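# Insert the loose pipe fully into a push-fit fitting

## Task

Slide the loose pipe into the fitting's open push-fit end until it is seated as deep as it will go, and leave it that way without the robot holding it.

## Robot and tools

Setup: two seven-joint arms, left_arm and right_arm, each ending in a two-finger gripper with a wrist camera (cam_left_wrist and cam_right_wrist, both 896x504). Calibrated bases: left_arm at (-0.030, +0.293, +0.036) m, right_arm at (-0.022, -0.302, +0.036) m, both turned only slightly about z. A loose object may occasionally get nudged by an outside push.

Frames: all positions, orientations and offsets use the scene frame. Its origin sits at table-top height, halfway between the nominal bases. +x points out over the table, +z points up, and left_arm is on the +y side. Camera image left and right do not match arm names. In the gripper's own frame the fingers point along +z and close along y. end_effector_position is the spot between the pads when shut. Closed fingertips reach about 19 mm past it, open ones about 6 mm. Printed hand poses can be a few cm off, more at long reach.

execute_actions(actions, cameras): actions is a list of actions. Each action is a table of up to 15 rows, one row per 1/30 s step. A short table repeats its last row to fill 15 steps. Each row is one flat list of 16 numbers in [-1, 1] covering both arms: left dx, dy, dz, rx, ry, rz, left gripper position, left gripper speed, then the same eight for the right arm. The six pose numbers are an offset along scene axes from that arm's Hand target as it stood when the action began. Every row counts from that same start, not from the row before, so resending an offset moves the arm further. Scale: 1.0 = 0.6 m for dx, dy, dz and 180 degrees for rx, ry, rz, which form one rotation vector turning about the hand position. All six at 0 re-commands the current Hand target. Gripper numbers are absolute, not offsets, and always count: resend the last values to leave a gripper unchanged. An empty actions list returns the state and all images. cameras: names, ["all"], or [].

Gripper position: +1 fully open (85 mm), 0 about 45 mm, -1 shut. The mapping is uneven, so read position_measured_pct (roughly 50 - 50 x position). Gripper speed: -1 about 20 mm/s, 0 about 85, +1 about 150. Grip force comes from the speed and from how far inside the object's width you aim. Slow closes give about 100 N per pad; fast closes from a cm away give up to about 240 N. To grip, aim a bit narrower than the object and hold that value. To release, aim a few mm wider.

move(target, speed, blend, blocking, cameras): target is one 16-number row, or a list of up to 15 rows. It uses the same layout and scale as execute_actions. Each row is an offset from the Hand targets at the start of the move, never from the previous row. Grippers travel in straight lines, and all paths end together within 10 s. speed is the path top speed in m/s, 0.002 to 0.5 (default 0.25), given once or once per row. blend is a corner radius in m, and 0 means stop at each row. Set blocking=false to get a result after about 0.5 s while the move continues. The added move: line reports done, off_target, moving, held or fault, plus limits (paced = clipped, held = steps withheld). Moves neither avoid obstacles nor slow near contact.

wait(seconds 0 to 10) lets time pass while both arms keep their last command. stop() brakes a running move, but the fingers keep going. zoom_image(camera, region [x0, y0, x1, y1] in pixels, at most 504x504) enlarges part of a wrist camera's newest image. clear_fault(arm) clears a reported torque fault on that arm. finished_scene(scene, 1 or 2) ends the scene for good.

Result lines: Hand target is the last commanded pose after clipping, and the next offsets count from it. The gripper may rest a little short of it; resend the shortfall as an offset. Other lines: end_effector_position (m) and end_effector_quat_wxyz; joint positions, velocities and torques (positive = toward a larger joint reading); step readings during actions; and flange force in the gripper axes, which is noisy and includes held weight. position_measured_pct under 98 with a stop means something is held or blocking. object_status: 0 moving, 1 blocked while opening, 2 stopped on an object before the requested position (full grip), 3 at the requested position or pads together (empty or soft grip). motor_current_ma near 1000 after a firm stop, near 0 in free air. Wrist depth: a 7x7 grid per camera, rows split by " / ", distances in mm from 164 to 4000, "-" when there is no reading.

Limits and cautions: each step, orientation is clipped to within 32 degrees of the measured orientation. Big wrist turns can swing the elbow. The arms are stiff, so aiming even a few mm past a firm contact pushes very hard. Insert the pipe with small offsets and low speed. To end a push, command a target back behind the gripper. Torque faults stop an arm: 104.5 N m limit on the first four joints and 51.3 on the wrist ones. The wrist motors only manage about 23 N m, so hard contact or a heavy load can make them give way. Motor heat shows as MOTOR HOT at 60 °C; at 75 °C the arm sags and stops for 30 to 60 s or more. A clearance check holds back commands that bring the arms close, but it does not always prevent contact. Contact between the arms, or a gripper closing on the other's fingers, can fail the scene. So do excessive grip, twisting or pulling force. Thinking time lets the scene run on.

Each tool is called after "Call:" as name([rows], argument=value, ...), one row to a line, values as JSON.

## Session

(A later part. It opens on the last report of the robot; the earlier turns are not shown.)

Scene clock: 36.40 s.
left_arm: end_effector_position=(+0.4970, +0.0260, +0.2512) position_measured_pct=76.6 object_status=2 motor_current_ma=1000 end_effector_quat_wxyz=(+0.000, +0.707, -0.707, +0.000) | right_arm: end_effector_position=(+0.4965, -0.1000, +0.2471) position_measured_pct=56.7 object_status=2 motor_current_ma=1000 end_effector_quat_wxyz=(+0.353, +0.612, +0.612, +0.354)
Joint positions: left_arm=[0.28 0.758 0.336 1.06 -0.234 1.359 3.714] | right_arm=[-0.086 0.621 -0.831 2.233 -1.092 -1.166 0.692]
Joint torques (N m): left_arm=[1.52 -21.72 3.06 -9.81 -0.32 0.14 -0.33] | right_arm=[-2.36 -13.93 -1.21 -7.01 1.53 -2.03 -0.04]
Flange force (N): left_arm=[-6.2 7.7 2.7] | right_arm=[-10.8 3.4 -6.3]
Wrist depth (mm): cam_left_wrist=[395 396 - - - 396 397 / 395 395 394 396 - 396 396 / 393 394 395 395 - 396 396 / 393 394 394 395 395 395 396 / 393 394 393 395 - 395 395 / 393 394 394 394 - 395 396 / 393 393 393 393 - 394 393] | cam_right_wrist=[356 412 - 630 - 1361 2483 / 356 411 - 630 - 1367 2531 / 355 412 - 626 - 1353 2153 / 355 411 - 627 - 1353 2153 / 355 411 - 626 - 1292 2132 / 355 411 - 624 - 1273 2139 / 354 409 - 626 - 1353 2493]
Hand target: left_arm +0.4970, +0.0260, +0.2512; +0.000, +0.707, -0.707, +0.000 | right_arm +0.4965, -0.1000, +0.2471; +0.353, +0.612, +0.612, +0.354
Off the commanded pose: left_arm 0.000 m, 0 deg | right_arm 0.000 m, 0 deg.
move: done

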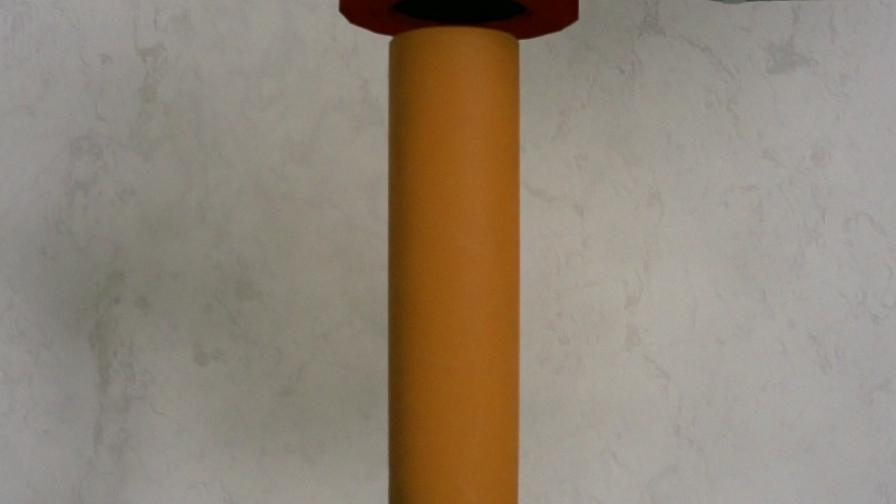

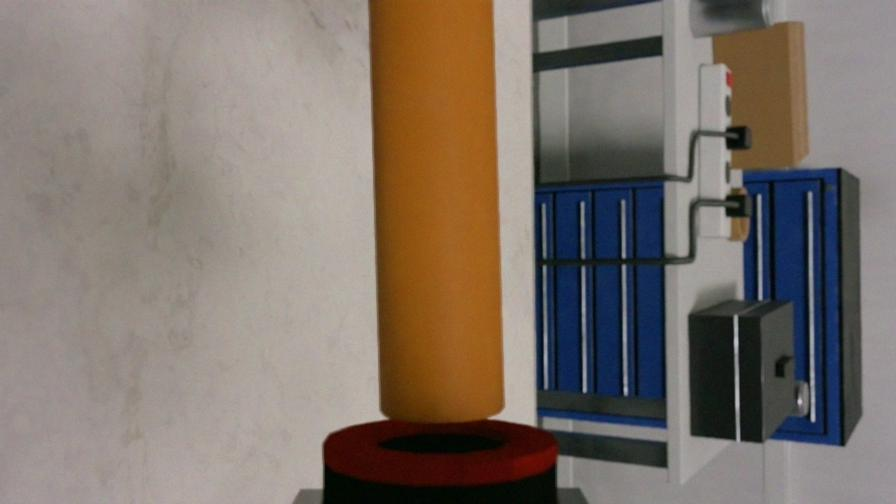

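Call:
move(target=[-0.0015, 0, 0.0043, 0.0091, 0, 0, -1, -1, 0, 0, 0, 0, 0, 0, -1, -1], speed=0.02, cameras=["all"])

Call:
zoom_image(camera="cam_right_wrist", region=[350, 0, 520, 100])

Call:
zoom_image(camera="cam_right_wrist", region=[300, 330, 580, 504])

Call:
zoom_image(camera="cam_left_wrist", region=[320, 0, 600, 120])

Scene clock: 41.07 s.
left_arm: end_effector_position=(+0.4961, +0.0260, +0.2538) position_measured_pct=76.6 object_status=2 motor_current_ma=1000 end_effector_quat_wxyz=(-0.010, +0.707, -0.707, -0.010) | right_arm: end_effector_position=(+0.4965, -0.1000, +0.2471) position_measured_pct=56.7 object_status=2 motor_current_ma=1000 end_effector_quat_wxyz=(+0.353, +0.612, +0.612, +0.354)
Joint positions: left_arm=[0.302 0.764 0.325 1.037 -0.252 1.388 3.726] | right_arm=[-0.086 0.621 -0.831 2.233 -1.092 -1.166 0.692]
Joint torques (N m): left_arm=[1.57 -21.83 2.97 -9.75 -0.38 0.17 -0.32] | right_arm=[-2.4 -13.79 -1.26 -7.17 1.57 -2.03 -0.01]
Flange force (N): left_arm=[-6.2 7.5 2.9] | right_arm=[-11.3 3.4 -6.9]
Wrist depth (mm): cam_left_wrist=[393 393 - - - 396 395 / 394 395 394 395 - 396 396 / 395 394 395 395 - 396 396 / 395 394 396 396 396 396 397 / 395 395 396 397 - 397 397 / 397 396 396 397 - 398 398 / 397 397 397 397 - 398 398] | cam_right_wrist=[357 413 - 633 - 1367 2483 / 356 414 - 631 - 1367 2456 / 356 411 - 626 - 1350 2139 / 355 411 - 627 - 1364 2132 / 354 411 - 628 - 1298 2118 / 355 410 - 626 - 1287 2118 / 354 409 - 595 - 1350 2483]
Hand target: left_arm +0.4961, +0.0260, +0.2538; -0.010, +0.707, -0.707, -0.010 | right_arm +0.4965, -0.1000, +0.2471; +0.353, +0.612, +0.612, +0.354
Off the commanded pose: left_arm 0.000 m, 0 deg | right_arm 0.000 m, 0 deg.
move: done

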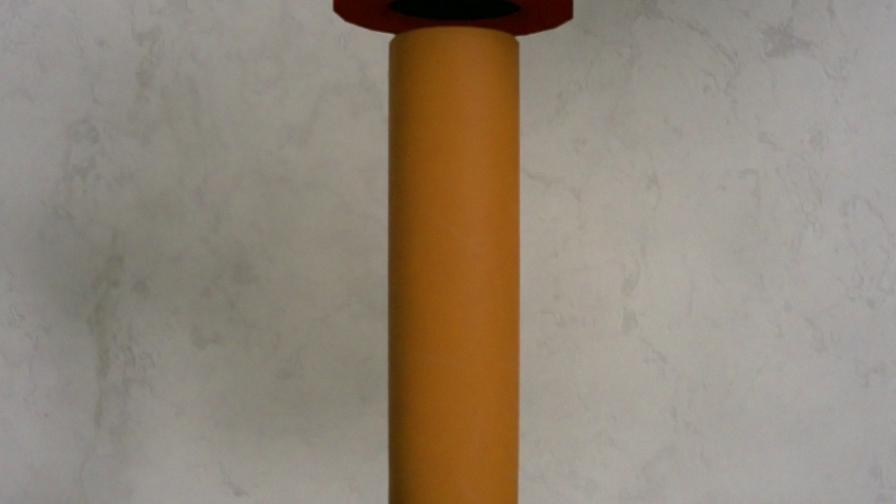

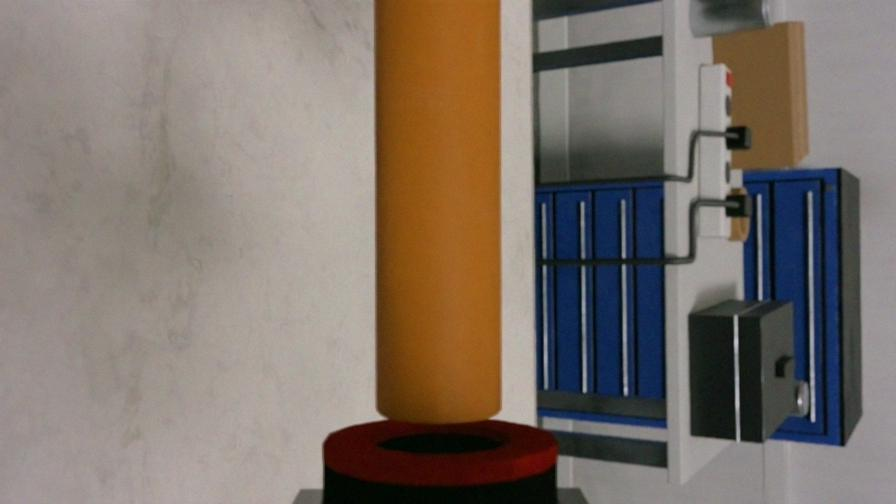

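Scaled by 2.965 from the camera's 896x504 image, which has a finer 1280x720 frame.

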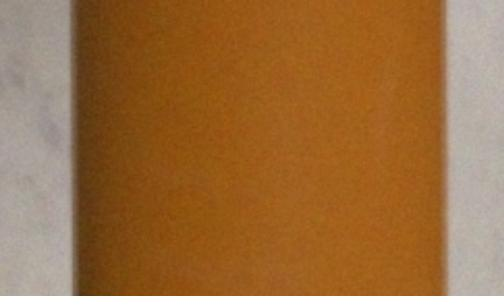

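Scaled by 1.800 from the camera's 896x504 image, which has a finer 1280x720 frame.

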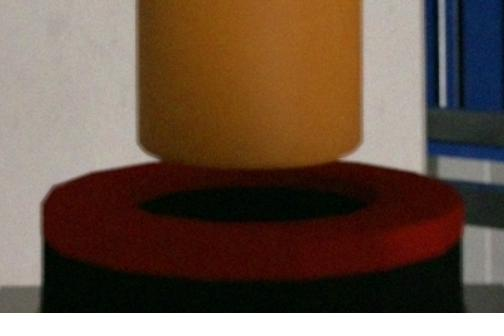

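Scaled by 1.800 from the camera's 896x504 image, which has a finer 1280x720 frame.

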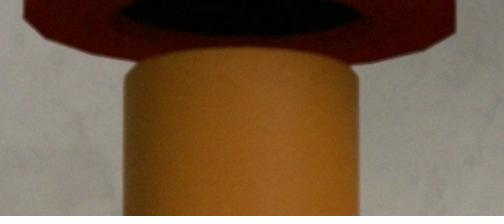

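Call:
move(target=[0, -0.0067, 0.0006, 0, 0, 0, -1, -1, 0, 0, 0, 0, 0, 0, -1, -1], speed=0.02, cameras=["all"])

Call:
zoom_image(camera="cam_right_wrist", region=[300, 330, 580, 504])

Call:
zoom_image(camera="cam_left_wrist", region=[320, 0, 600, 120])

Scene clock: 42.10 s.
left_arm: end_effector_position=(+0.4961, +0.0220, +0.2541) position_measured_pct=76.6 object_status=2 motor_current_ma=1000 end_effector_quat_wxyz=(-0.010, +0.707, -0.707, -0.010) | right_arm: end_effector_position=(+0.4965, -0.1000, +0.2471) position_measured_pct=56.7 object_status=2 motor_current_ma=1000 end_effector_quat_wxyz=(+0.353, +0.612, +0.612, +0.354)
Joint positions: left_arm=[0.31 0.769 0.325 1.027 -0.252 1.394 3.731] | right_arm=[-0.086 0.621 -0.831 2.233 -1.092 -1.166 0.692]
Joint torques (N m): left_arm=[1.54 -21.97 2.95 -9.74 -0.34 0.16 -0.34] | right_arm=[-2.45 -13.85 -1.21 -7 1.56 -2.02 0.05]
Flange force (N): left_arm=[-6.1 7.3 2.8] | right_arm=[-11.1 3.4 -6.5]
Wrist depth (mm): cam_left_wrist=[393 394 - - - 395 396 / 394 394 394 395 - 396 396 / 395 395 395 395 - 397 396 / 395 396 395 397 397 396 397 / 395 395 396 397 - 397 396 / 395 396 397 396 - 397 398 / 397 397 397 398 - 398 399] | cam_right_wrist=[356 412 - 630 - 1408 2465 / 357 412 - 628 - 1364 2402 / 356 411 - 627 - 1353 2174 / 355 412 - 627 - 1376 2139 / 356 411 - 629 - 1287 2112 / 355 409 - 623 - 1280 2153 / 355 410 - 598 - 1353 2502]
Hand target: left_arm +0.4961, +0.0220, +0.2541; -0.010, +0.707, -0.707, -0.010 | right_arm +0.4965, -0.1000, +0.2471; +0.353, +0.612, +0.612, +0.354
Off the commanded pose: left_arm 0.000 m, 0 deg | right_arm 0.000 m, 0 deg.
move: done

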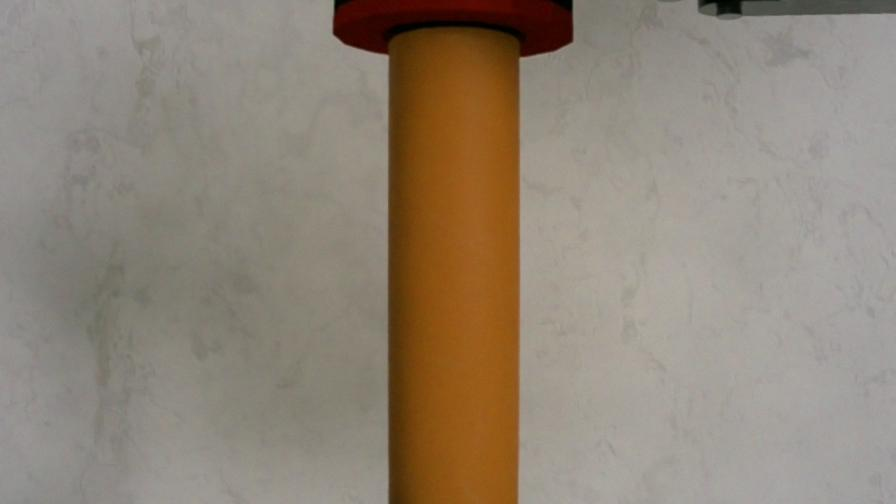

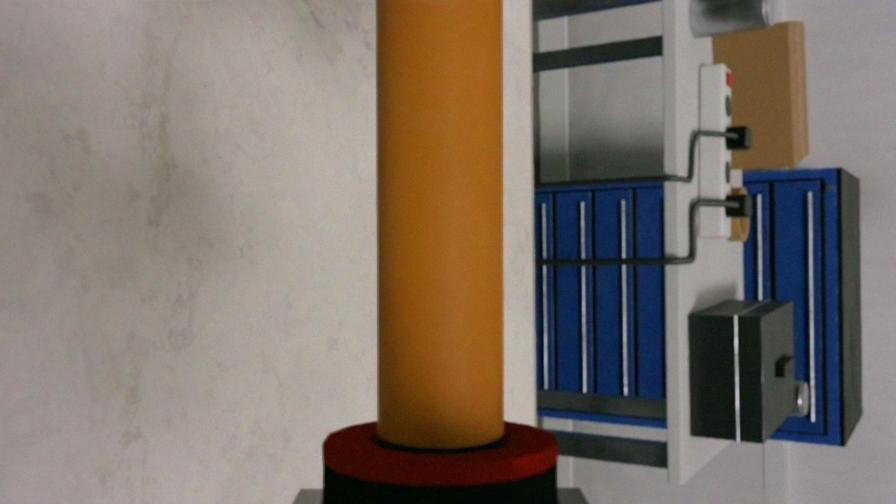

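Scaled by 1.800 from the camera's 896x504 image, which has a finer 1280x720 frame.

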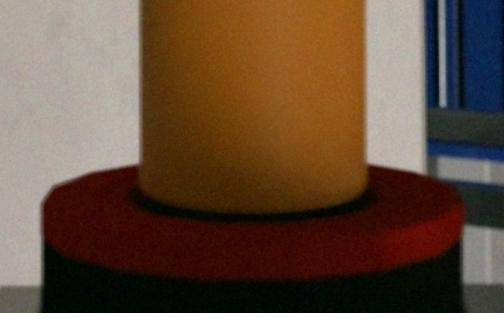

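Scaled by 1.800 from the camera's 896x504 image, which has a finer 1280x720 frame.

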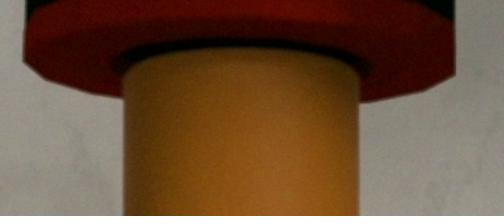

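Call:
move(target=[0, -0.0083, 0, 0, 0, 0, -1, -1, 0, 0, 0, 0, 0, 0, -1, -1], speed=0.01)

Call:
wait(seconds=0.3, cameras=["all"])

Scene clock: 43.03 s.
left_arm: end_effector_position=(+0.4961, +0.0170, +0.2541) position_measured_pct=76.6 object_status=2 motor_current_ma=1000 end_effector_quat_wxyz=(-0.010, +0.707, -0.707, -0.010) | right_arm: end_effector_position=(+0.4965, -0.1000, +0.2471) position_measured_pct=56.7 object_status=2 motor_current_ma=1000 end_effector_quat_wxyz=(+0.353, +0.612, +0.612, +0.354)
Joint positions: left_arm=[0.319 0.775 0.325 1.014 -0.253 1.401 3.738] | right_arm=[-0.086 0.621 -0.831 2.233 -1.092 -1.166 0.692]
Joint torques (N m): left_arm=[1.52 -22.05 2.95 -9.82 -0.34 0.2 -0.33] | right_arm=[-2.5 -13.81 -1.12 -7.09 1.59 -2.03 -0.09]
Flange force (N): left_arm=[-6.4 7.9 3.2] | right_arm=[-11.2 3.9 -6.8]
Wrist depth (mm): cam_left_wrist=[393 394 - - - - - / 394 394 - - - 396 397 / 395 395 395 396 - 397 396 / 396 396 396 396 396 397 397 / 396 396 397 397 - 397 398 / 395 396 396 397 - 398 398 / 398 398 396 397 - 398 398] | cam_right_wrist=[357 412 - - - - - / 356 412 - 630 - 1376 2502 / 356 412 - 629 - 1356 2139 / 355 411 - 629 - 1364 2160 / 355 410 - 624 - 1290 2092 / 355 410 - 624 - 1285 2098 / 355 411 - 596 - 1350 2465]
Hand target: left_arm +0.4960, +0.0170, +0.2541; -0.010, +0.707, -0.707, -0.010 | right_arm +0.4965, -0.1000, +0.2471; +0.353, +0.612, +0.612, +0.354
Off the commanded pose: left_arm 0.000 m, 0 deg | right_arm 0.000 m, 0 deg.
move: done

Scene clock: 43.33 s.
left_arm: end_effector_position=(+0.4960, +0.0170, +0.2541) position_measured_pct=76.6 object_status=2 motor_current_ma=1000 end_effector_quat_wxyz=(-0.010, +0.707, -0.707, -0.010) | right_arm: end_effector_position=(+0.4965, -0.1000, +0.2471) position_measured_pct=56.7 object_status=2 motor_current_ma=1000 end_effector_quat_wxyz=(+0.353, +0.612, +0.612, +0.354)
Joint positions: left_arm=[0.319 0.775 0.325 1.014 -0.253 1.401 3.738] | right_arm=[-0.086 0.621 -0.831 2.233 -1.092 -1.166 0.692]
Joint torques (N m): left_arm=[1.59 -22.05 2.93 -9.75 -0.35 0.17 -0.35] | right_arm=[-2.41 -13.79 -1.26 -7.15 1.6 -2.07 -0.05]
Flange force (N): left_arm=[-6.4 7.5 2.9] | right_arm=[-11.2 3.7 -6.9]
Wrist depth (mm): cam_left_wrist=[393 394 - - - - - / 393 394 - - - 395 396 / 394 396 395 396 - 396 397 / 395 394 396 396 397 396 397 / 395 396 396 397 - 398 397 / 396 397 397 397 - 398 398 / 396 397 397 397 - 399 399] | cam_right_wrist=[355 413 - - - - - / 356 413 - 628 - 1370 2502 / 355 412 - 628 - 1350 2188 / 355 411 - 626 - 1370 2167 / 355 411 - 624 - 1295 2105 / 355 410 - 627 - 1278 2112 / 354 410 - 593 - 1342 2531]
Hand target: left_arm +0.4960, +0.0170, +0.2541; -0.010, +0.707, -0.707, -0.010 | right_arm +0.4965, -0.1000, +0.2471; +0.353, +0.612, +0.612, +0.354
Tool commands: left_gripper/position=-1.0 left_gripper/speed=-1.0 right_gripper/position=-1.0 right_gripper/speed=-1.0
Off the commanded pose: left_arm 0.000 m, 0 deg | right_arm 0.000 m, 0 deg.
wait: 0.30 s; at rest by 0.17 s

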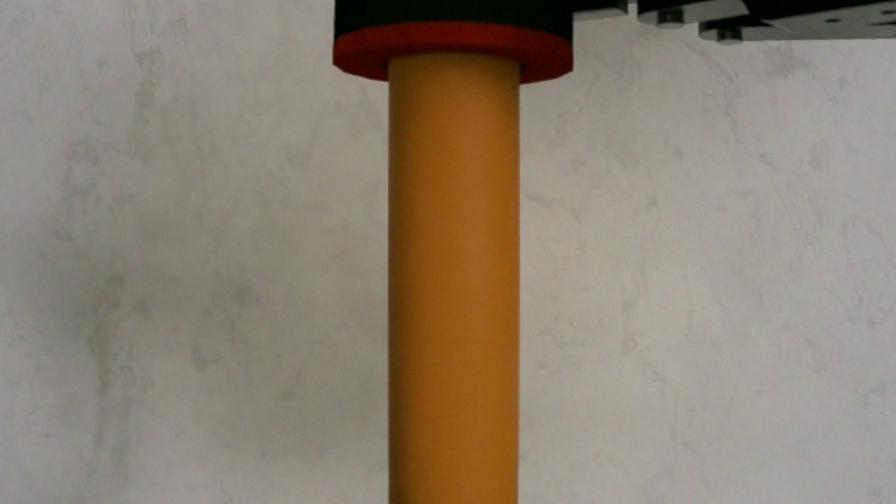

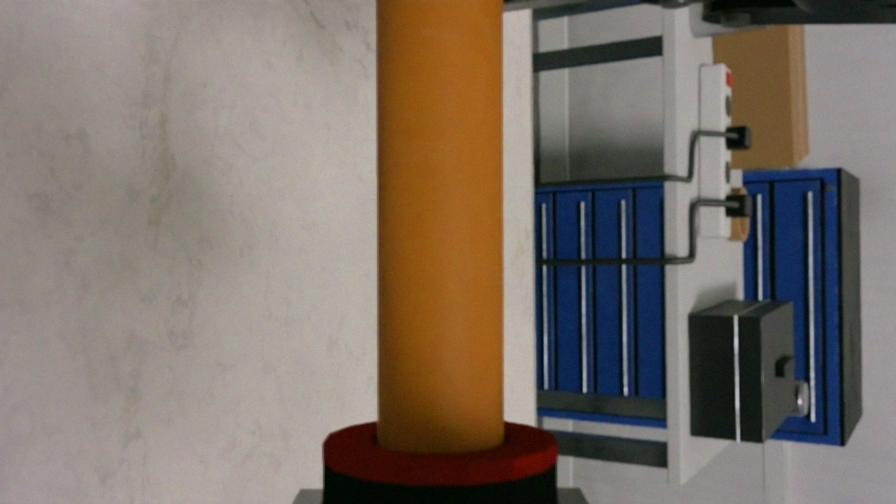

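Call:
move(target=[0, -0.0083, 0, 0, 0, 0, -1, -1, 0, 0, 0, 0, 0, 0, -1, -1], speed=0.01)

Call:
wait(seconds=0.3, cameras=["cam_left_wrist"])

Call:
zoom_image(camera="cam_left_wrist", region=[320, 0, 600, 160])

Scene clock: 44.23 s.
left_arm: end_effector_position=(+0.4961, +0.0121, +0.2541) position_measured_pct=76.6 object_status=2 motor_current_ma=1000 end_effector_quat_wxyz=(-0.010, +0.707, -0.707, -0.010) | right_arm: end_effector_position=(+0.4965, -0.1000, +0.2471) position_measured_pct=56.7 object_status=2 motor_current_ma=1000 end_effector_quat_wxyz=(+0.353, +0.612, +0.612, +0.354)
Joint positions: left_arm=[0.328 0.782 0.325 1.001 -0.254 1.407 3.744] | right_arm=[-0.086 0.621 -0.831 2.233 -1.092 -1.166 0.692]
Joint torques (N m): left_arm=[2.37 -21.43 3.44 -9.64 -0.04 -0.1 -0.32] | right_arm=[-3.36 -14.5 -2.12 -7.68 2.11 -1.95 -0.02]
Flange force (N): left_arm=[-8.2 7.9 1.8] | right_arm=[-13.0 2.6 -5.9]
Wrist depth (mm): cam_left_wrist=[391 392 - - - - - / 392 393 - - - 394 394 / 393 394 393 394 - 395 396 / 394 395 396 395 396 396 397 / 396 395 - 397 - 396 397 / 397 397 - 397 - 398 398 / 397 397 - 398 - 399 399] | cam_right_wrist=[356 412 - - - - - / 356 411 - 629 - 1356 2456 / 356 413 - 625 - 1361 2132 / 355 411 - 626 - 1361 2174 / 355 410 - 624 - 1295 2118 / 355 410 - 628 - 1282 2085 / 354 409 - 596 - 1480 2456]
Hand target: left_arm +0.4961, +0.0120, +0.2541; -0.010, +0.707, -0.707, -0.010 | right_arm +0.4965, -0.1000, +0.2471; +0.353, +0.612, +0.612, +0.354
Off the commanded pose: left_arm 0.000 m, 0 deg | right_arm 0.000 m, 0 deg.
move: done

Scene clock: 44.53 s.
left_arm: end_effector_position=(+0.4961, +0.0120, +0.2541) position_measured_pct=76.6 object_status=2 motor_current_ma=1000 end_effector_quat_wxyz=(-0.010, +0.707, -0.707, -0.010) | right_arm: end_effector_position=(+0.4965, -0.1000, +0.2471) position_measured_pct=56.7 object_status=2 motor_current_ma=1000 end_effector_quat_wxyz=(+0.353, +0.612, +0.612, +0.354)
Joint positions: left_arm=[0.328 0.782 0.325 1.001 -0.254 1.407 3.744] | right_arm=[-0.086 0.621 -0.831 2.233 -1.092 -1.166 0.692]
Joint torques (N m): left_arm=[2.37 -21.51 3.5 -9.68 -0.03 -0.08 -0.31] | right_arm=[-3.3 -14.41 -2.03 -7.65 2.05 -1.92 -0.01]
Flange force (N): left_arm=[-8.2 7.9 2.0] | right_arm=[-13.0 2.6 -6.0]
Wrist depth (mm): cam_left_wrist=[392 392 - - - - - / 393 394 - - - 394 395 / 394 395 394 394 - 395 395 / 394 394 395 396 397 396 397 / 395 396 - 397 - 398 398 / 396 396 - 397 - 398 398 / 397 398 - 398 - 398 399] | cam_right_wrist=[357 412 - - - - - / 355 412 - 631 - 1361 2521 / 356 410 - 629 - 1359 2139 / 355 411 - 627 - 1364 2160 / 355 411 - 626 - 1295 2092 / 355 410 - 625 - 1280 2092 / 354 409 - 597 - 1490 2560]
Hand target: left_arm +0.4961, +0.0120, +0.2541; -0.010, +0.707, -0.707, -0.010 | right_arm +0.4965, -0.1000, +0.2471; +0.353, +0.612, +0.612, +0.354
Tool commands: left_gripper/position=-1.0 left_gripper/speed=-1.0 right_gripper/position=-1.0 right_gripper/speed=-1.0
Off the commanded pose: left_arm 0.000 m, 0 deg | right_arm 0.000 m, 0 deg.
wait: 0.30 s; at rest by 0.17 s
Images, in order (width x height): cam_left_wrist 896x504.

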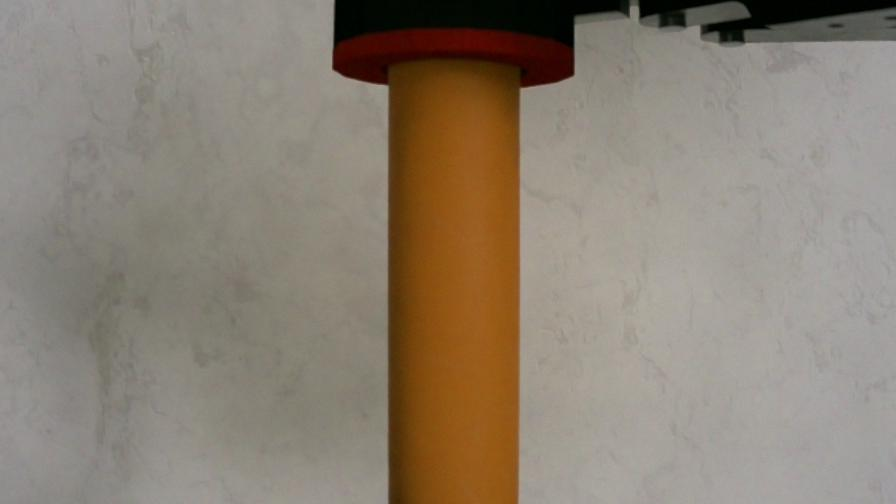

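Scaled by 1.800 from the camera's 896x504 image, which has a finer 1280x720 frame.

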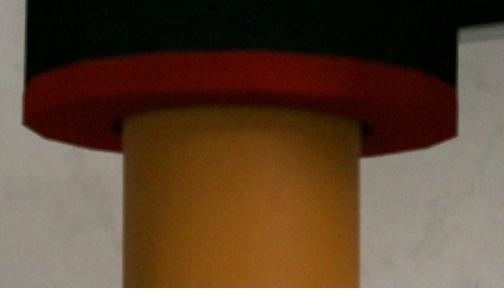

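Call:
move(target=[0, -0.0083, 0, 0, 0, 0, -1, -1, 0, 0, 0, 0, 0, 0, -1, -1], speed=0.01)

Call:
wait(seconds=0.3, cameras=["all"])

Call:
zoom_image(camera="cam_left_wrist", region=[320, 0, 600, 160])

Call:
zoom_image(camera="cam_right_wrist", region=[300, 330, 580, 504])

Scene clock: 45.50 s.
left_arm: end_effector_position=(+0.4961, +0.0071, +0.2541) position_measured_pct=76.6 object_status=2 motor_current_ma=1000 end_effector_quat_wxyz=(-0.010, +0.707, -0.707, -0.010) | right_arm: end_effector_position=(+0.4965, -0.1001, +0.2470) position_measured_pct=56.7 object_status=2 motor_current_ma=1000 end_effector_quat_wxyz=(+0.353, +0.612, +0.612, +0.354)
Joint positions: left_arm=[0.338 0.789 0.324 0.988 -0.255 1.413 3.75] | right_arm=[-0.086 0.621 -0.831 2.233 -1.092 -1.166 0.692]
Joint torques (N m): left_arm=[9.79 -20.98 9.6 -8.97 3.7 -0.72 -0.83] | right_arm=[-8.03 -15.42 -6.44 -11.47 5.12 -0.61 -0.12]
Flange force (N): left_arm=[-18.6 2.6 1.4] | right_arm=[-24.2 -0.3 -9.9]
Wrist depth (mm): cam_left_wrist=[390 390 - - - - - / 392 392 - - - 394 395 / 392 393 - 394 - 395 395 / 394 394 - 395 396 397 397 / 395 395 - 397 - 397 398 / 396 397 - 397 - 399 399 / 397 397 - 399 - 399 400] | cam_right_wrist=[355 411 - - - - - / 356 410 - 627 - 1370 2438 / 355 411 - 624 - 1359 2139 / 355 410 - 627 - 1367 2146 / 355 409 - 624 - 1282 2092 / 354 409 - 625 - 1278 2092 / 354 410 - 594 - 1483 2540]
Hand target: left_arm +0.4961, +0.0070, +0.2541; -0.010, +0.707, -0.707, -0.010 | right_arm +0.4965, -0.1000, +0.2471; +0.353, +0.612, +0.612, +0.354
Off the commanded pose: left_arm 0.000 m, 0 deg | right_arm 0.000 m, 0 deg.
move: done

Scene clock: 45.80 s.
left_arm: end_effector_position=(+0.4961, +0.0071, +0.2541) position_measured_pct=76.6 object_status=2 motor_current_ma=1000 end_effector_quat_wxyz=(-0.010, +0.707, -0.707, -0.010) | right_arm: end_effector_position=(+0.4965, -0.1001, +0.2470) position_measured_pct=56.7 object_status=2 motor_current_ma=1000 end_effector_quat_wxyz=(+0.353, +0.612, +0.612, +0.354)
Joint positions: left_arm=[0.338 0.789 0.324 0.988 -0.255 1.413 3.75] | right_arm=[-0.086 0.621 -0.831 2.233 -1.092 -1.166 0.692]
Joint torques (N m): left_arm=[10.15 -20.96 9.73 -9.09 3.8 -0.8 -0.81] | right_arm=[-8.28 -15.35 -6.64 -11.54 5.19 -0.56 -0.16]
Flange force (N): left_arm=[-19.5 3.0 1.6] | right_arm=[-24.8 0.1 -9.9]
Wrist depth (mm): cam_left_wrist=[390 391 - - - - - / 391 392 - - - 393 394 / 393 393 - 394 - 395 396 / 394 395 - 395 396 396 397 / 395 394 - 397 - 398 398 / 396 397 - 398 - 398 400 / 398 398 - 399 - 400 400] | cam_right_wrist=[355 411 - - - - - / 356 411 - 627 - 1361 2465 / 356 409 - 623 - 1348 2181 / 354 411 - 628 - 1364 2167 / 354 410 - 623 - 1292 2125 / 354 410 - 622 - 1287 2085 / 354 409 - 596 - 1473 2511]
Hand target: left_arm +0.4961, +0.0071, +0.2541; -0.010, +0.707, -0.707, -0.010 | right_arm +0.4965, -0.1000, +0.2471; +0.353, +0.612, +0.612, +0.354
Tool commands: left_gripper/position=-1.0 left_gripper/speed=-1.0 right_gripper/position=-1.0 right_gripper/speed=-1.0
Off the commanded pose: left_arm 0.000 m, 0 deg | right_arm 0.000 m, 0 deg.
wait: 0.30 s; at rest by 0.17 s

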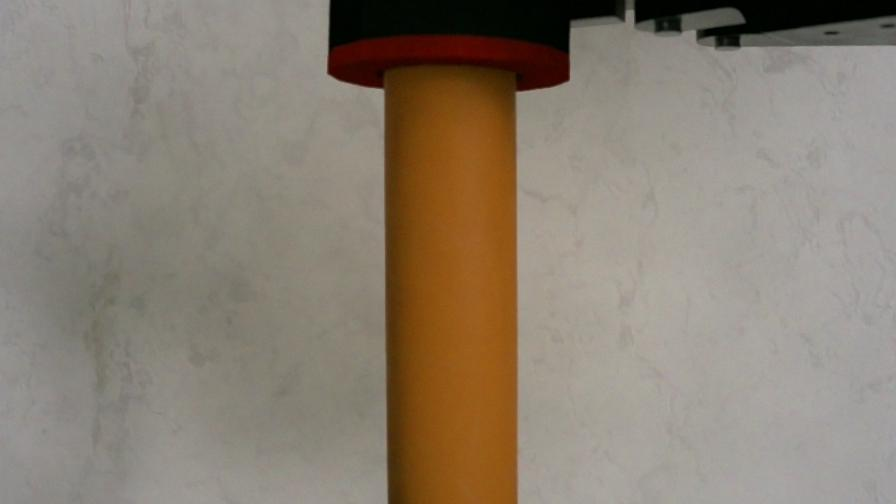

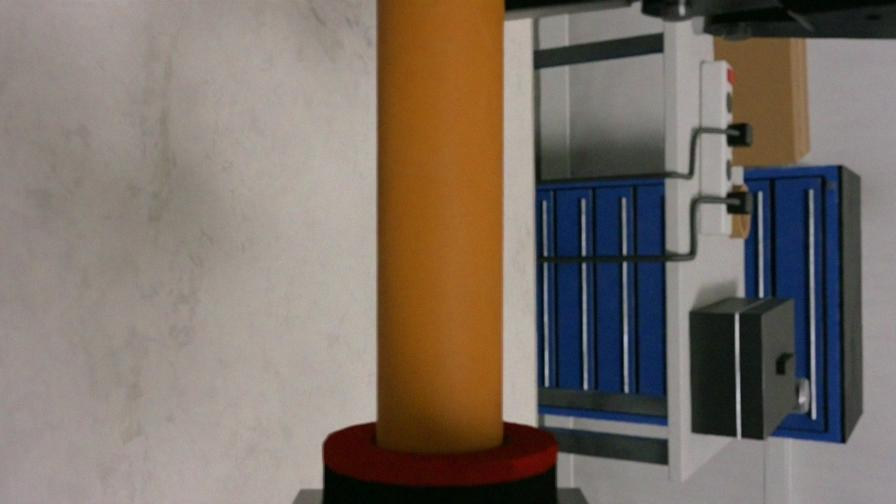

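Scaled by 1.800 from the camera's 896x504 image, which has a finer 1280x720 frame.

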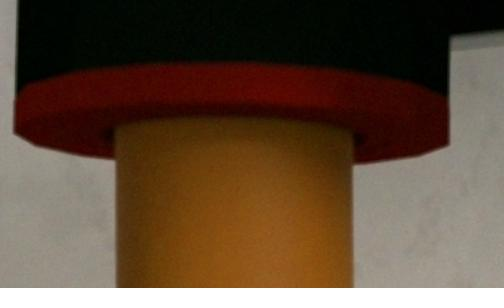

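Scaled by 1.800 from the camera's 896x504 image, which has a finer 1280x720 frame.

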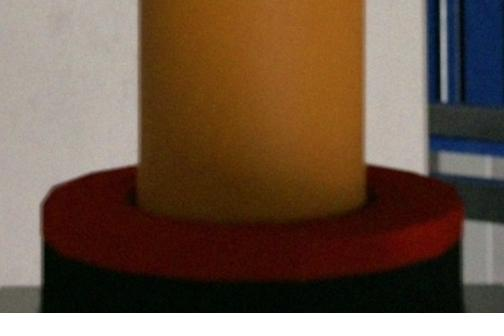

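Call:
move(target=[0.0017, 0, 0.0005, 0, 0, 0, -1, -1, 0, 0, 0, 0, 0, 0, -1, -1], speed=0.01)

Call:
wait(seconds=0.3, cameras=["all"])

Call:
zoom_image(camera="cam_left_wrist", region=[320, 0, 600, 160])

Call:
zoom_image(camera="cam_right_wrist", region=[300, 330, 580, 504])

Scene clock: 47.23 s.
left_arm: end_effector_position=(+0.4970, +0.0070, +0.2544) position_measured_pct=76.6 object_status=2 motor_current_ma=1000 end_effector_quat_wxyz=(-0.010, +0.707, -0.707, -0.010) | right_arm: end_effector_position=(+0.4965, -0.1000, +0.2471) position_measured_pct=56.7 object_status=2 motor_current_ma=1000 end_effector_quat_wxyz=(+0.353, +0.612, +0.612, +0.354)
Joint positions: left_arm=[0.338 0.791 0.324 0.983 -0.256 1.417 3.749] | right_arm=[-0.086 0.621 -0.831 2.232 -1.092 -1.166 0.692]
Joint torques (N m): left_arm=[8.54 -21.47 8.5 -10.86 3.02 -2.08 -0.34] | right_arm=[-9.35 -14.89 -7.69 -9.95 4.81 0.2 -0.02]
Flange force (N): left_arm=[-19.7 7.4 1.6] | right_arm=[-24.8 2.1 -5.9]
Wrist depth (mm): cam_left_wrist=[390 391 - - - - - / 391 392 - - - 395 394 / 393 394 - 394 - 396 396 / 393 394 - 396 396 396 397 / 394 395 - 397 - 398 398 / 396 397 - 397 - 398 399 / 397 398 - 399 - 400 401] | cam_right_wrist=[355 413 - - - - - / 356 413 - 629 - 1367 2483 / 355 412 - 628 - 1348 2167 / 356 410 - 628 - 1370 2174 / 355 410 - 628 - 1287 2125 / 355 410 - 627 - 1270 2098 / 354 409 - 595 - 1503 2540]
Hand target: left_arm +0.4971, +0.0071, +0.2544; -0.010, +0.707, -0.707, -0.010 | right_arm +0.4965, -0.1000, +0.2471; +0.353, +0.612, +0.612, +0.354
Off the commanded pose: left_arm 0.000 m, 0 deg | right_arm 0.000 m, 0 deg.
move: done

Scene clock: 47.53 s.
left_arm: end_effector_position=(+0.4971, +0.0070, +0.2544) position_measured_pct=76.6 object_status=2 motor_current_ma=1000 end_effector_quat_wxyz=(-0.010, +0.707, -0.707, -0.010) | right_arm: end_effector_position=(+0.4965, -0.1000, +0.2471) position_measured_pct=56.7 object_status=2 motor_current_ma=1000 end_effector_quat_wxyz=(+0.353, +0.612, +0.612, +0.354)
Joint positions: left_arm=[0.338 0.791 0.324 0.982 -0.256 1.417 3.749] | right_arm=[-0.086 0.621 -0.831 2.232 -1.092 -1.166 0.692]
Joint torques (N m): left_arm=[8.48 -21.5 8.47 -10.91 3.04 -2.11 -0.36] | right_arm=[-9.35 -14.91 -7.67 -9.99 4.81 0.21 -0.09]
Flange force (N): left_arm=[-19.6 7.6 1.6] | right_arm=[-24.7 2.2 -5.9]
Wrist depth (mm): cam_left_wrist=[391 391 - - - - - / 391 392 - - - 394 395 / 392 393 - 395 - 395 396 / 394 394 - 395 397 396 397 / 395 396 - 396 - 398 398 / 396 396 - 398 - 398 400 / 397 397 - 399 - 400 401] | cam_right_wrist=[356 412 - - - - - / 356 413 - 628 - 1367 2474 / 355 410 - 627 - 1353 2146 / 354 410 - 625 - 1378 2195 / 356 411 - 626 - 1292 2098 / 354 409 - 623 - 1285 2098 / 354 410 - 597 - 1490 2483]
Hand target: left_arm +0.4971, +0.0071, +0.2544; -0.010, +0.707, -0.707, -0.010 | right_arm +0.4965, -0.1000, +0.2470; +0.353, +0.612, +0.612, +0.354
Tool commands: left_gripper/position=-1.0 left_gripper/speed=-1.0 right_gripper/position=-1.0 right_gripper/speed=-1.0
Off the commanded pose: left_arm 0.000 m, 0 deg | right_arm 0.000 m, 0 deg.
wait: 0.30 s; at rest by 0.17 s

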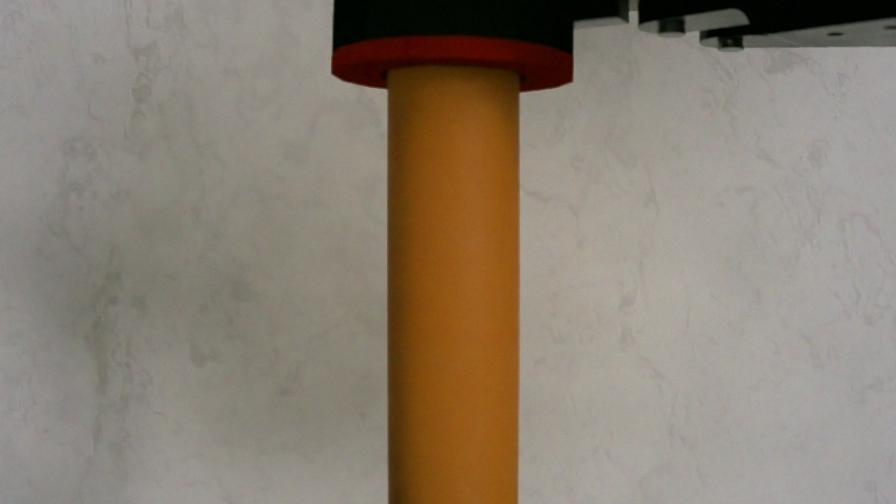

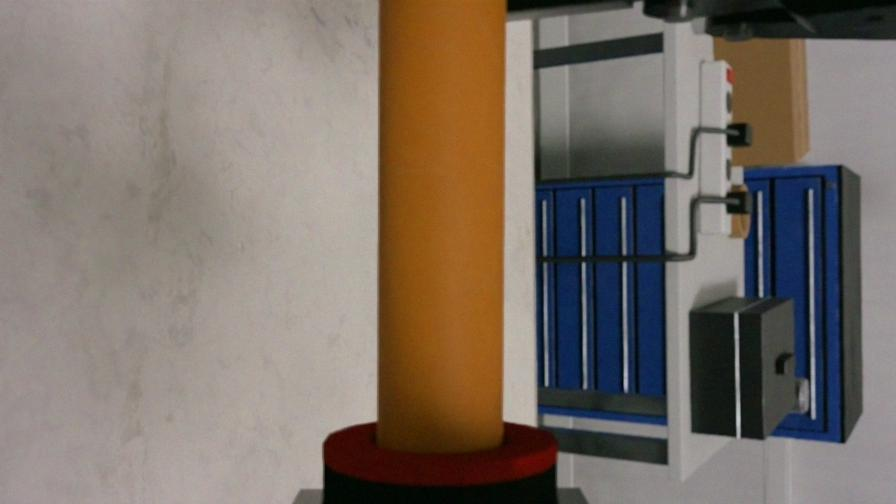

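Scaled by 1.800 from the camera's 896x504 image, which has a finer 1280x720 frame.

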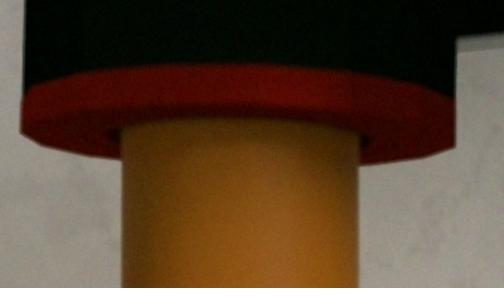

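Scaled by 1.800 from the camera's 896x504 image, which has a finer 1280x720 frame.

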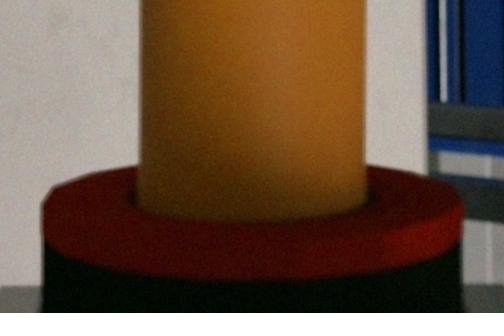

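Call:
move(target=[0, -0.0083, 0, 0, 0, 0, -1, -1, 0, 0, 0, 0, 0, 0, -1, -1], speed=0.01)

Call:
wait(seconds=0.3, cameras=["cam_left_wrist"])

Call:
zoom_image(camera="cam_left_wrist", region=[320, 0, 600, 160])

Scene clock: 48.47 s.
left_arm: end_effector_position=(+0.4971, +0.0021, +0.2544) position_measured_pct=76.6 object_status=2 motor_current_ma=1000 end_effector_quat_wxyz=(-0.010, +0.707, -0.707, -0.010) | right_arm: end_effector_position=(+0.4965, -0.1000, +0.2470) position_measured_pct=56.7 object_status=2 motor_current_ma=1000 end_effector_quat_wxyz=(+0.353, +0.612, +0.612, +0.354)
Joint positions: left_arm=[0.347 0.798 0.324 0.969 -0.257 1.423 3.755] | right_arm=[-0.086 0.621 -0.831 2.233 -1.092 -1.166 0.692]
Joint torques (N m): left_arm=[15.29 -19.07 13.5 -8.57 6.2 -1.89 -0.79] | right_arm=[-12.65 -17.44 -10.9 -14.53 7.88 0.26 -0.23]
Flange force (N): left_arm=[-28.4 1.3 -1.7] | right_arm=[-33.7 -3.1 -9.4]
Wrist depth (mm): cam_left_wrist=[390 392 - - - - - / 391 393 - - - 394 395 / 393 393 - 395 - 396 396 / 394 394 - 396 396 398 398 / 396 396 - 396 - 397 398 / 396 397 - 398 - 399 399 / 397 398 - 399 - 400 401] | cam_right_wrist=[359 403 - - - - - / 359 415 - 639 - 1361 2438 / 358 415 - 641 - 1361 2167 / 359 415 - 637 - 1521 2153 / 358 415 - 639 - 1300 2167 / 358 415 - 636 - 1290 2146 / 359 415 - 609 - 2610 2580]
Hand target: left_arm +0.4971, +0.0021, +0.2544; -0.010, +0.707, -0.707, -0.010 | right_arm +0.4965, -0.1000, +0.2471; +0.353, +0.612, +0.612, +0.354
Off the commanded pose: left_arm 0.000 m, 0 deg | right_arm 0.000 m, 0 deg.
move: done

Scene clock: 48.77 s.
left_arm: end_effector_position=(+0.4971, +0.0021, +0.2544) position_measured_pct=76.6 object_status=2 motor_current_ma=1000 end_effector_quat_wxyz=(-0.010, +0.707, -0.707, -0.010) | right_arm: end_effector_position=(+0.4965, -0.1000, +0.2470) position_measured_pct=56.7 object_status=2 motor_current_ma=1000 end_effector_quat_wxyz=(+0.353, +0.612, +0.612, +0.354)
Joint positions: left_arm=[0.347 0.798 0.324 0.969 -0.257 1.423 3.755] | right_arm=[-0.086 0.621 -0.831 2.233 -1.092 -1.166 0.692]
Joint torques (N m): left_arm=[15.35 -19.01 13.54 -8.63 6.25 -1.9 -0.91] | right_arm=[-12.61 -17.51 -10.82 -14.51 7.88 0.28 -0.18]
Flange force (N): left_arm=[-28.6 1.8 -1.5] | right_arm=[-33.6 -3.5 -9.3]
Wrist depth (mm): cam_left_wrist=[391 392 - - - - - / 391 393 - - - 394 395 / 393 393 - 394 - 396 396 / 395 395 - 395 397 396 397 / 396 396 - 396 - 398 397 / 396 397 - 398 - 399 399 / 397 398 - 399 - 400 401] | cam_right_wrist=[359 404 - - - - - / 358 415 - 641 - 1376 2438 / 359 416 - 638 - 1361 2188 / 358 416 - 635 - 1521 2174 / 358 415 - 638 - 1300 2181 / 357 416 - 638 - 1298 2167 / 358 414 - 608 - 2652 2550]
Hand target: left_arm +0.4971, +0.0021, +0.2544; -0.010, +0.707, -0.707, -0.010 | right_arm +0.4965, -0.1000, +0.2471; +0.353, +0.612, +0.612, +0.354
Tool commands: left_gripper/position=-1.0 left_gripper/speed=-1.0 right_gripper/position=-1.0 right_gripper/speed=-1.0
Off the commanded pose: left_arm 0.000 m, 0 deg | right_arm 0.000 m, 0 deg.
wait: 0.30 s; at rest by 0.17 s
Images, in order (width x height): cam_left_wrist 896x504.

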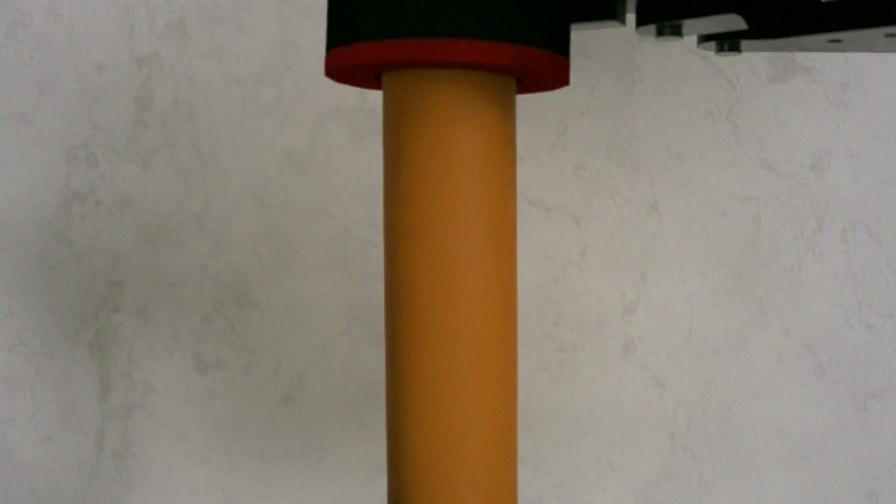

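Scaled by 1.800 from the camera's 896x504 image, which has a finer 1280x720 frame.

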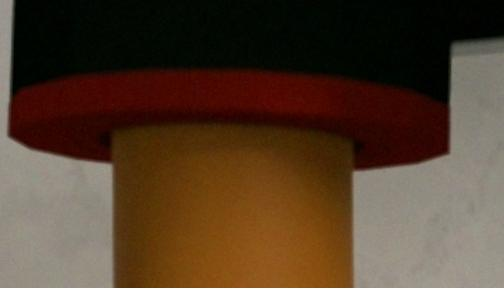

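Call:
move(target=[0.002, 0, 0.0017, 0, 0, 0, -1, -1, 0, 0, 0, 0, 0, 0, -1, -1], speed=0.01)

Call:
wait(seconds=0.3, cameras=["all"])

Call:
zoom_image(camera="cam_left_wrist", region=[320, 0, 600, 160])

Call:
zoom_image(camera="cam_right_wrist", region=[300, 330, 580, 504])

Scene clock: 49.97 s.
left_arm: end_effector_position=(+0.4983, +0.0020, +0.2554) position_measured_pct=76.6 object_status=2 motor_current_ma=1000 end_effector_quat_wxyz=(-0.010, +0.707, -0.707, -0.010) | right_arm: end_effector_position=(+0.4965, -0.1000, +0.2471) position_measured_pct=56.7 object_status=2 motor_current_ma=1000 end_effector_quat_wxyz=(+0.353, +0.612, +0.612, +0.354)
Joint positions: left_arm=[0.347 0.8 0.324 0.961 -0.257 1.429 3.753] | right_arm=[-0.086 0.621 -0.831 2.232 -1.092 -1.166 0.692]
Joint torques (N m): left_arm=[12.76 -20.42 11.68 -11.07 5.11 -3.23 -0.4] | right_arm=[-13.3 -16.26 -11.37 -12.08 6.99 1.14 -0.05]
Flange force (N): left_arm=[-27.7 7.6 0.1] | right_arm=[-32.5 0.3 -5.2]
Wrist depth (mm): cam_left_wrist=[391 392 - - - - - / 393 393 - - - 395 395 / 394 394 - 395 - 396 396 / 396 395 - 397 397 398 398 / 397 397 - 398 - 399 400 / 397 398 - 398 - 400 400 / 398 399 - 400 - 400 402] | cam_right_wrist=[360 415 - - - - - / 359 418 - 612 - 1373 2483 / 359 416 - 609 - 1359 2225 / 359 415 - 636 - 1582 2146 / 359 415 - 642 - 1300 2195 / 359 415 - 638 - 1298 2188 / 359 415 - 607 - 2674 2493]
Hand target: left_arm +0.4983, +0.0021, +0.2554; -0.010, +0.707, -0.707, -0.010 | right_arm +0.4965, -0.1000, +0.2471; +0.353, +0.612, +0.612, +0.354
Off the commanded pose: left_arm 0.000 m, 0 deg | right_arm 0.000 m, 0 deg.
move: done

Scene clock: 50.27 s.
left_arm: end_effector_position=(+0.4983, +0.0020, +0.2554) position_measured_pct=76.6 object_status=2 motor_current_ma=1000 end_effector_quat_wxyz=(-0.010, +0.707, -0.707, -0.010) | right_arm: end_effector_position=(+0.4965, -0.1000, +0.2471) position_measured_pct=56.7 object_status=2 motor_current_ma=1000 end_effector_quat_wxyz=(+0.353, +0.612, +0.612, +0.354)
Joint positions: left_arm=[0.347 0.8 0.324 0.961 -0.257 1.429 3.753] | right_arm=[-0.086 0.621 -0.831 2.232 -1.092 -1.166 0.692]
Joint torques (N m): left_arm=[12.76 -20.43 11.67 -11 5.09 -3.27 -0.4] | right_arm=[-13.36 -16.23 -11.34 -12.07 7 1.08 -0.07]
Flange force (N): left_arm=[-27.5 7.1 -0.2] | right_arm=[-32.7 0.8 -5.3]
Wrist depth (mm): cam_left_wrist=[391 392 - - - - - / 392 393 - - - 395 396 / 393 394 - 395 - 397 396 / 395 395 - 396 398 398 398 / 396 397 - 397 - 398 400 / 397 396 - 399 - 399 400 / 398 399 - 400 - 401 402] | cam_right_wrist=[359 416 - - - - - / 358 416 - 613 - 1361 2465 / 358 415 - 610 - 1370 2174 / 358 416 - 641 - 1560 2139 / 359 416 - 637 - 1295 2146 / 358 415 - 640 - 1295 2181 / 358 415 - 608 - 2663 2521]
Hand target: left_arm +0.4983, +0.0021, +0.2554; -0.010, +0.707, -0.707, -0.010 | right_arm +0.4965, -0.1000, +0.2471; +0.353, +0.612, +0.612, +0.354
Tool commands: left_gripper/position=-1.0 left_gripper/speed=-1.0 right_gripper/position=-1.0 right_gripper/speed=-1.0
Off the commanded pose: left_arm 0.000 m, 0 deg | right_arm 0.000 m, 0 deg.
wait: 0.30 s; at rest by 0.17 s

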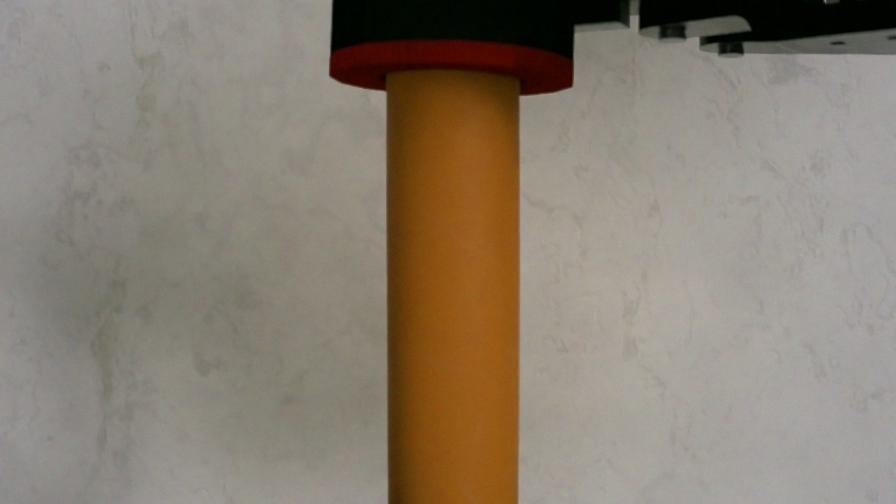

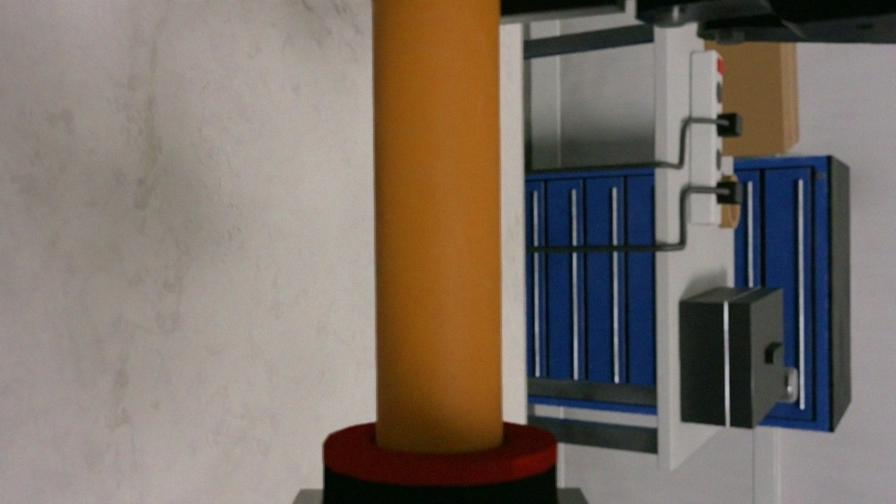

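Scaled by 1.800 from the camera's 896x504 image, which has a finer 1280x720 frame.

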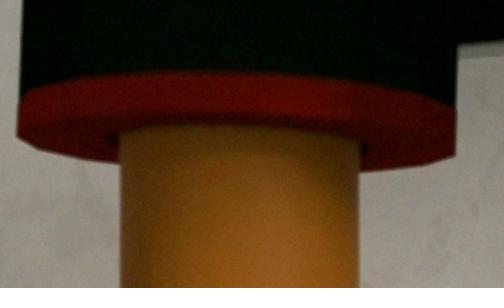

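Scaled by 1.800 from the camera's 896x504 image, which has a finer 1280x720 frame.

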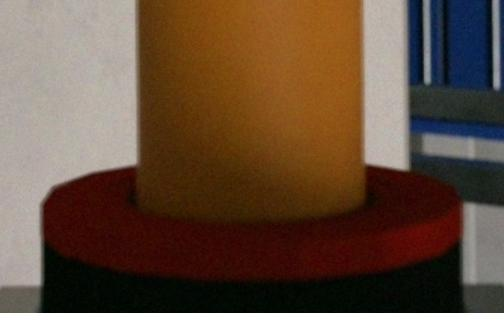

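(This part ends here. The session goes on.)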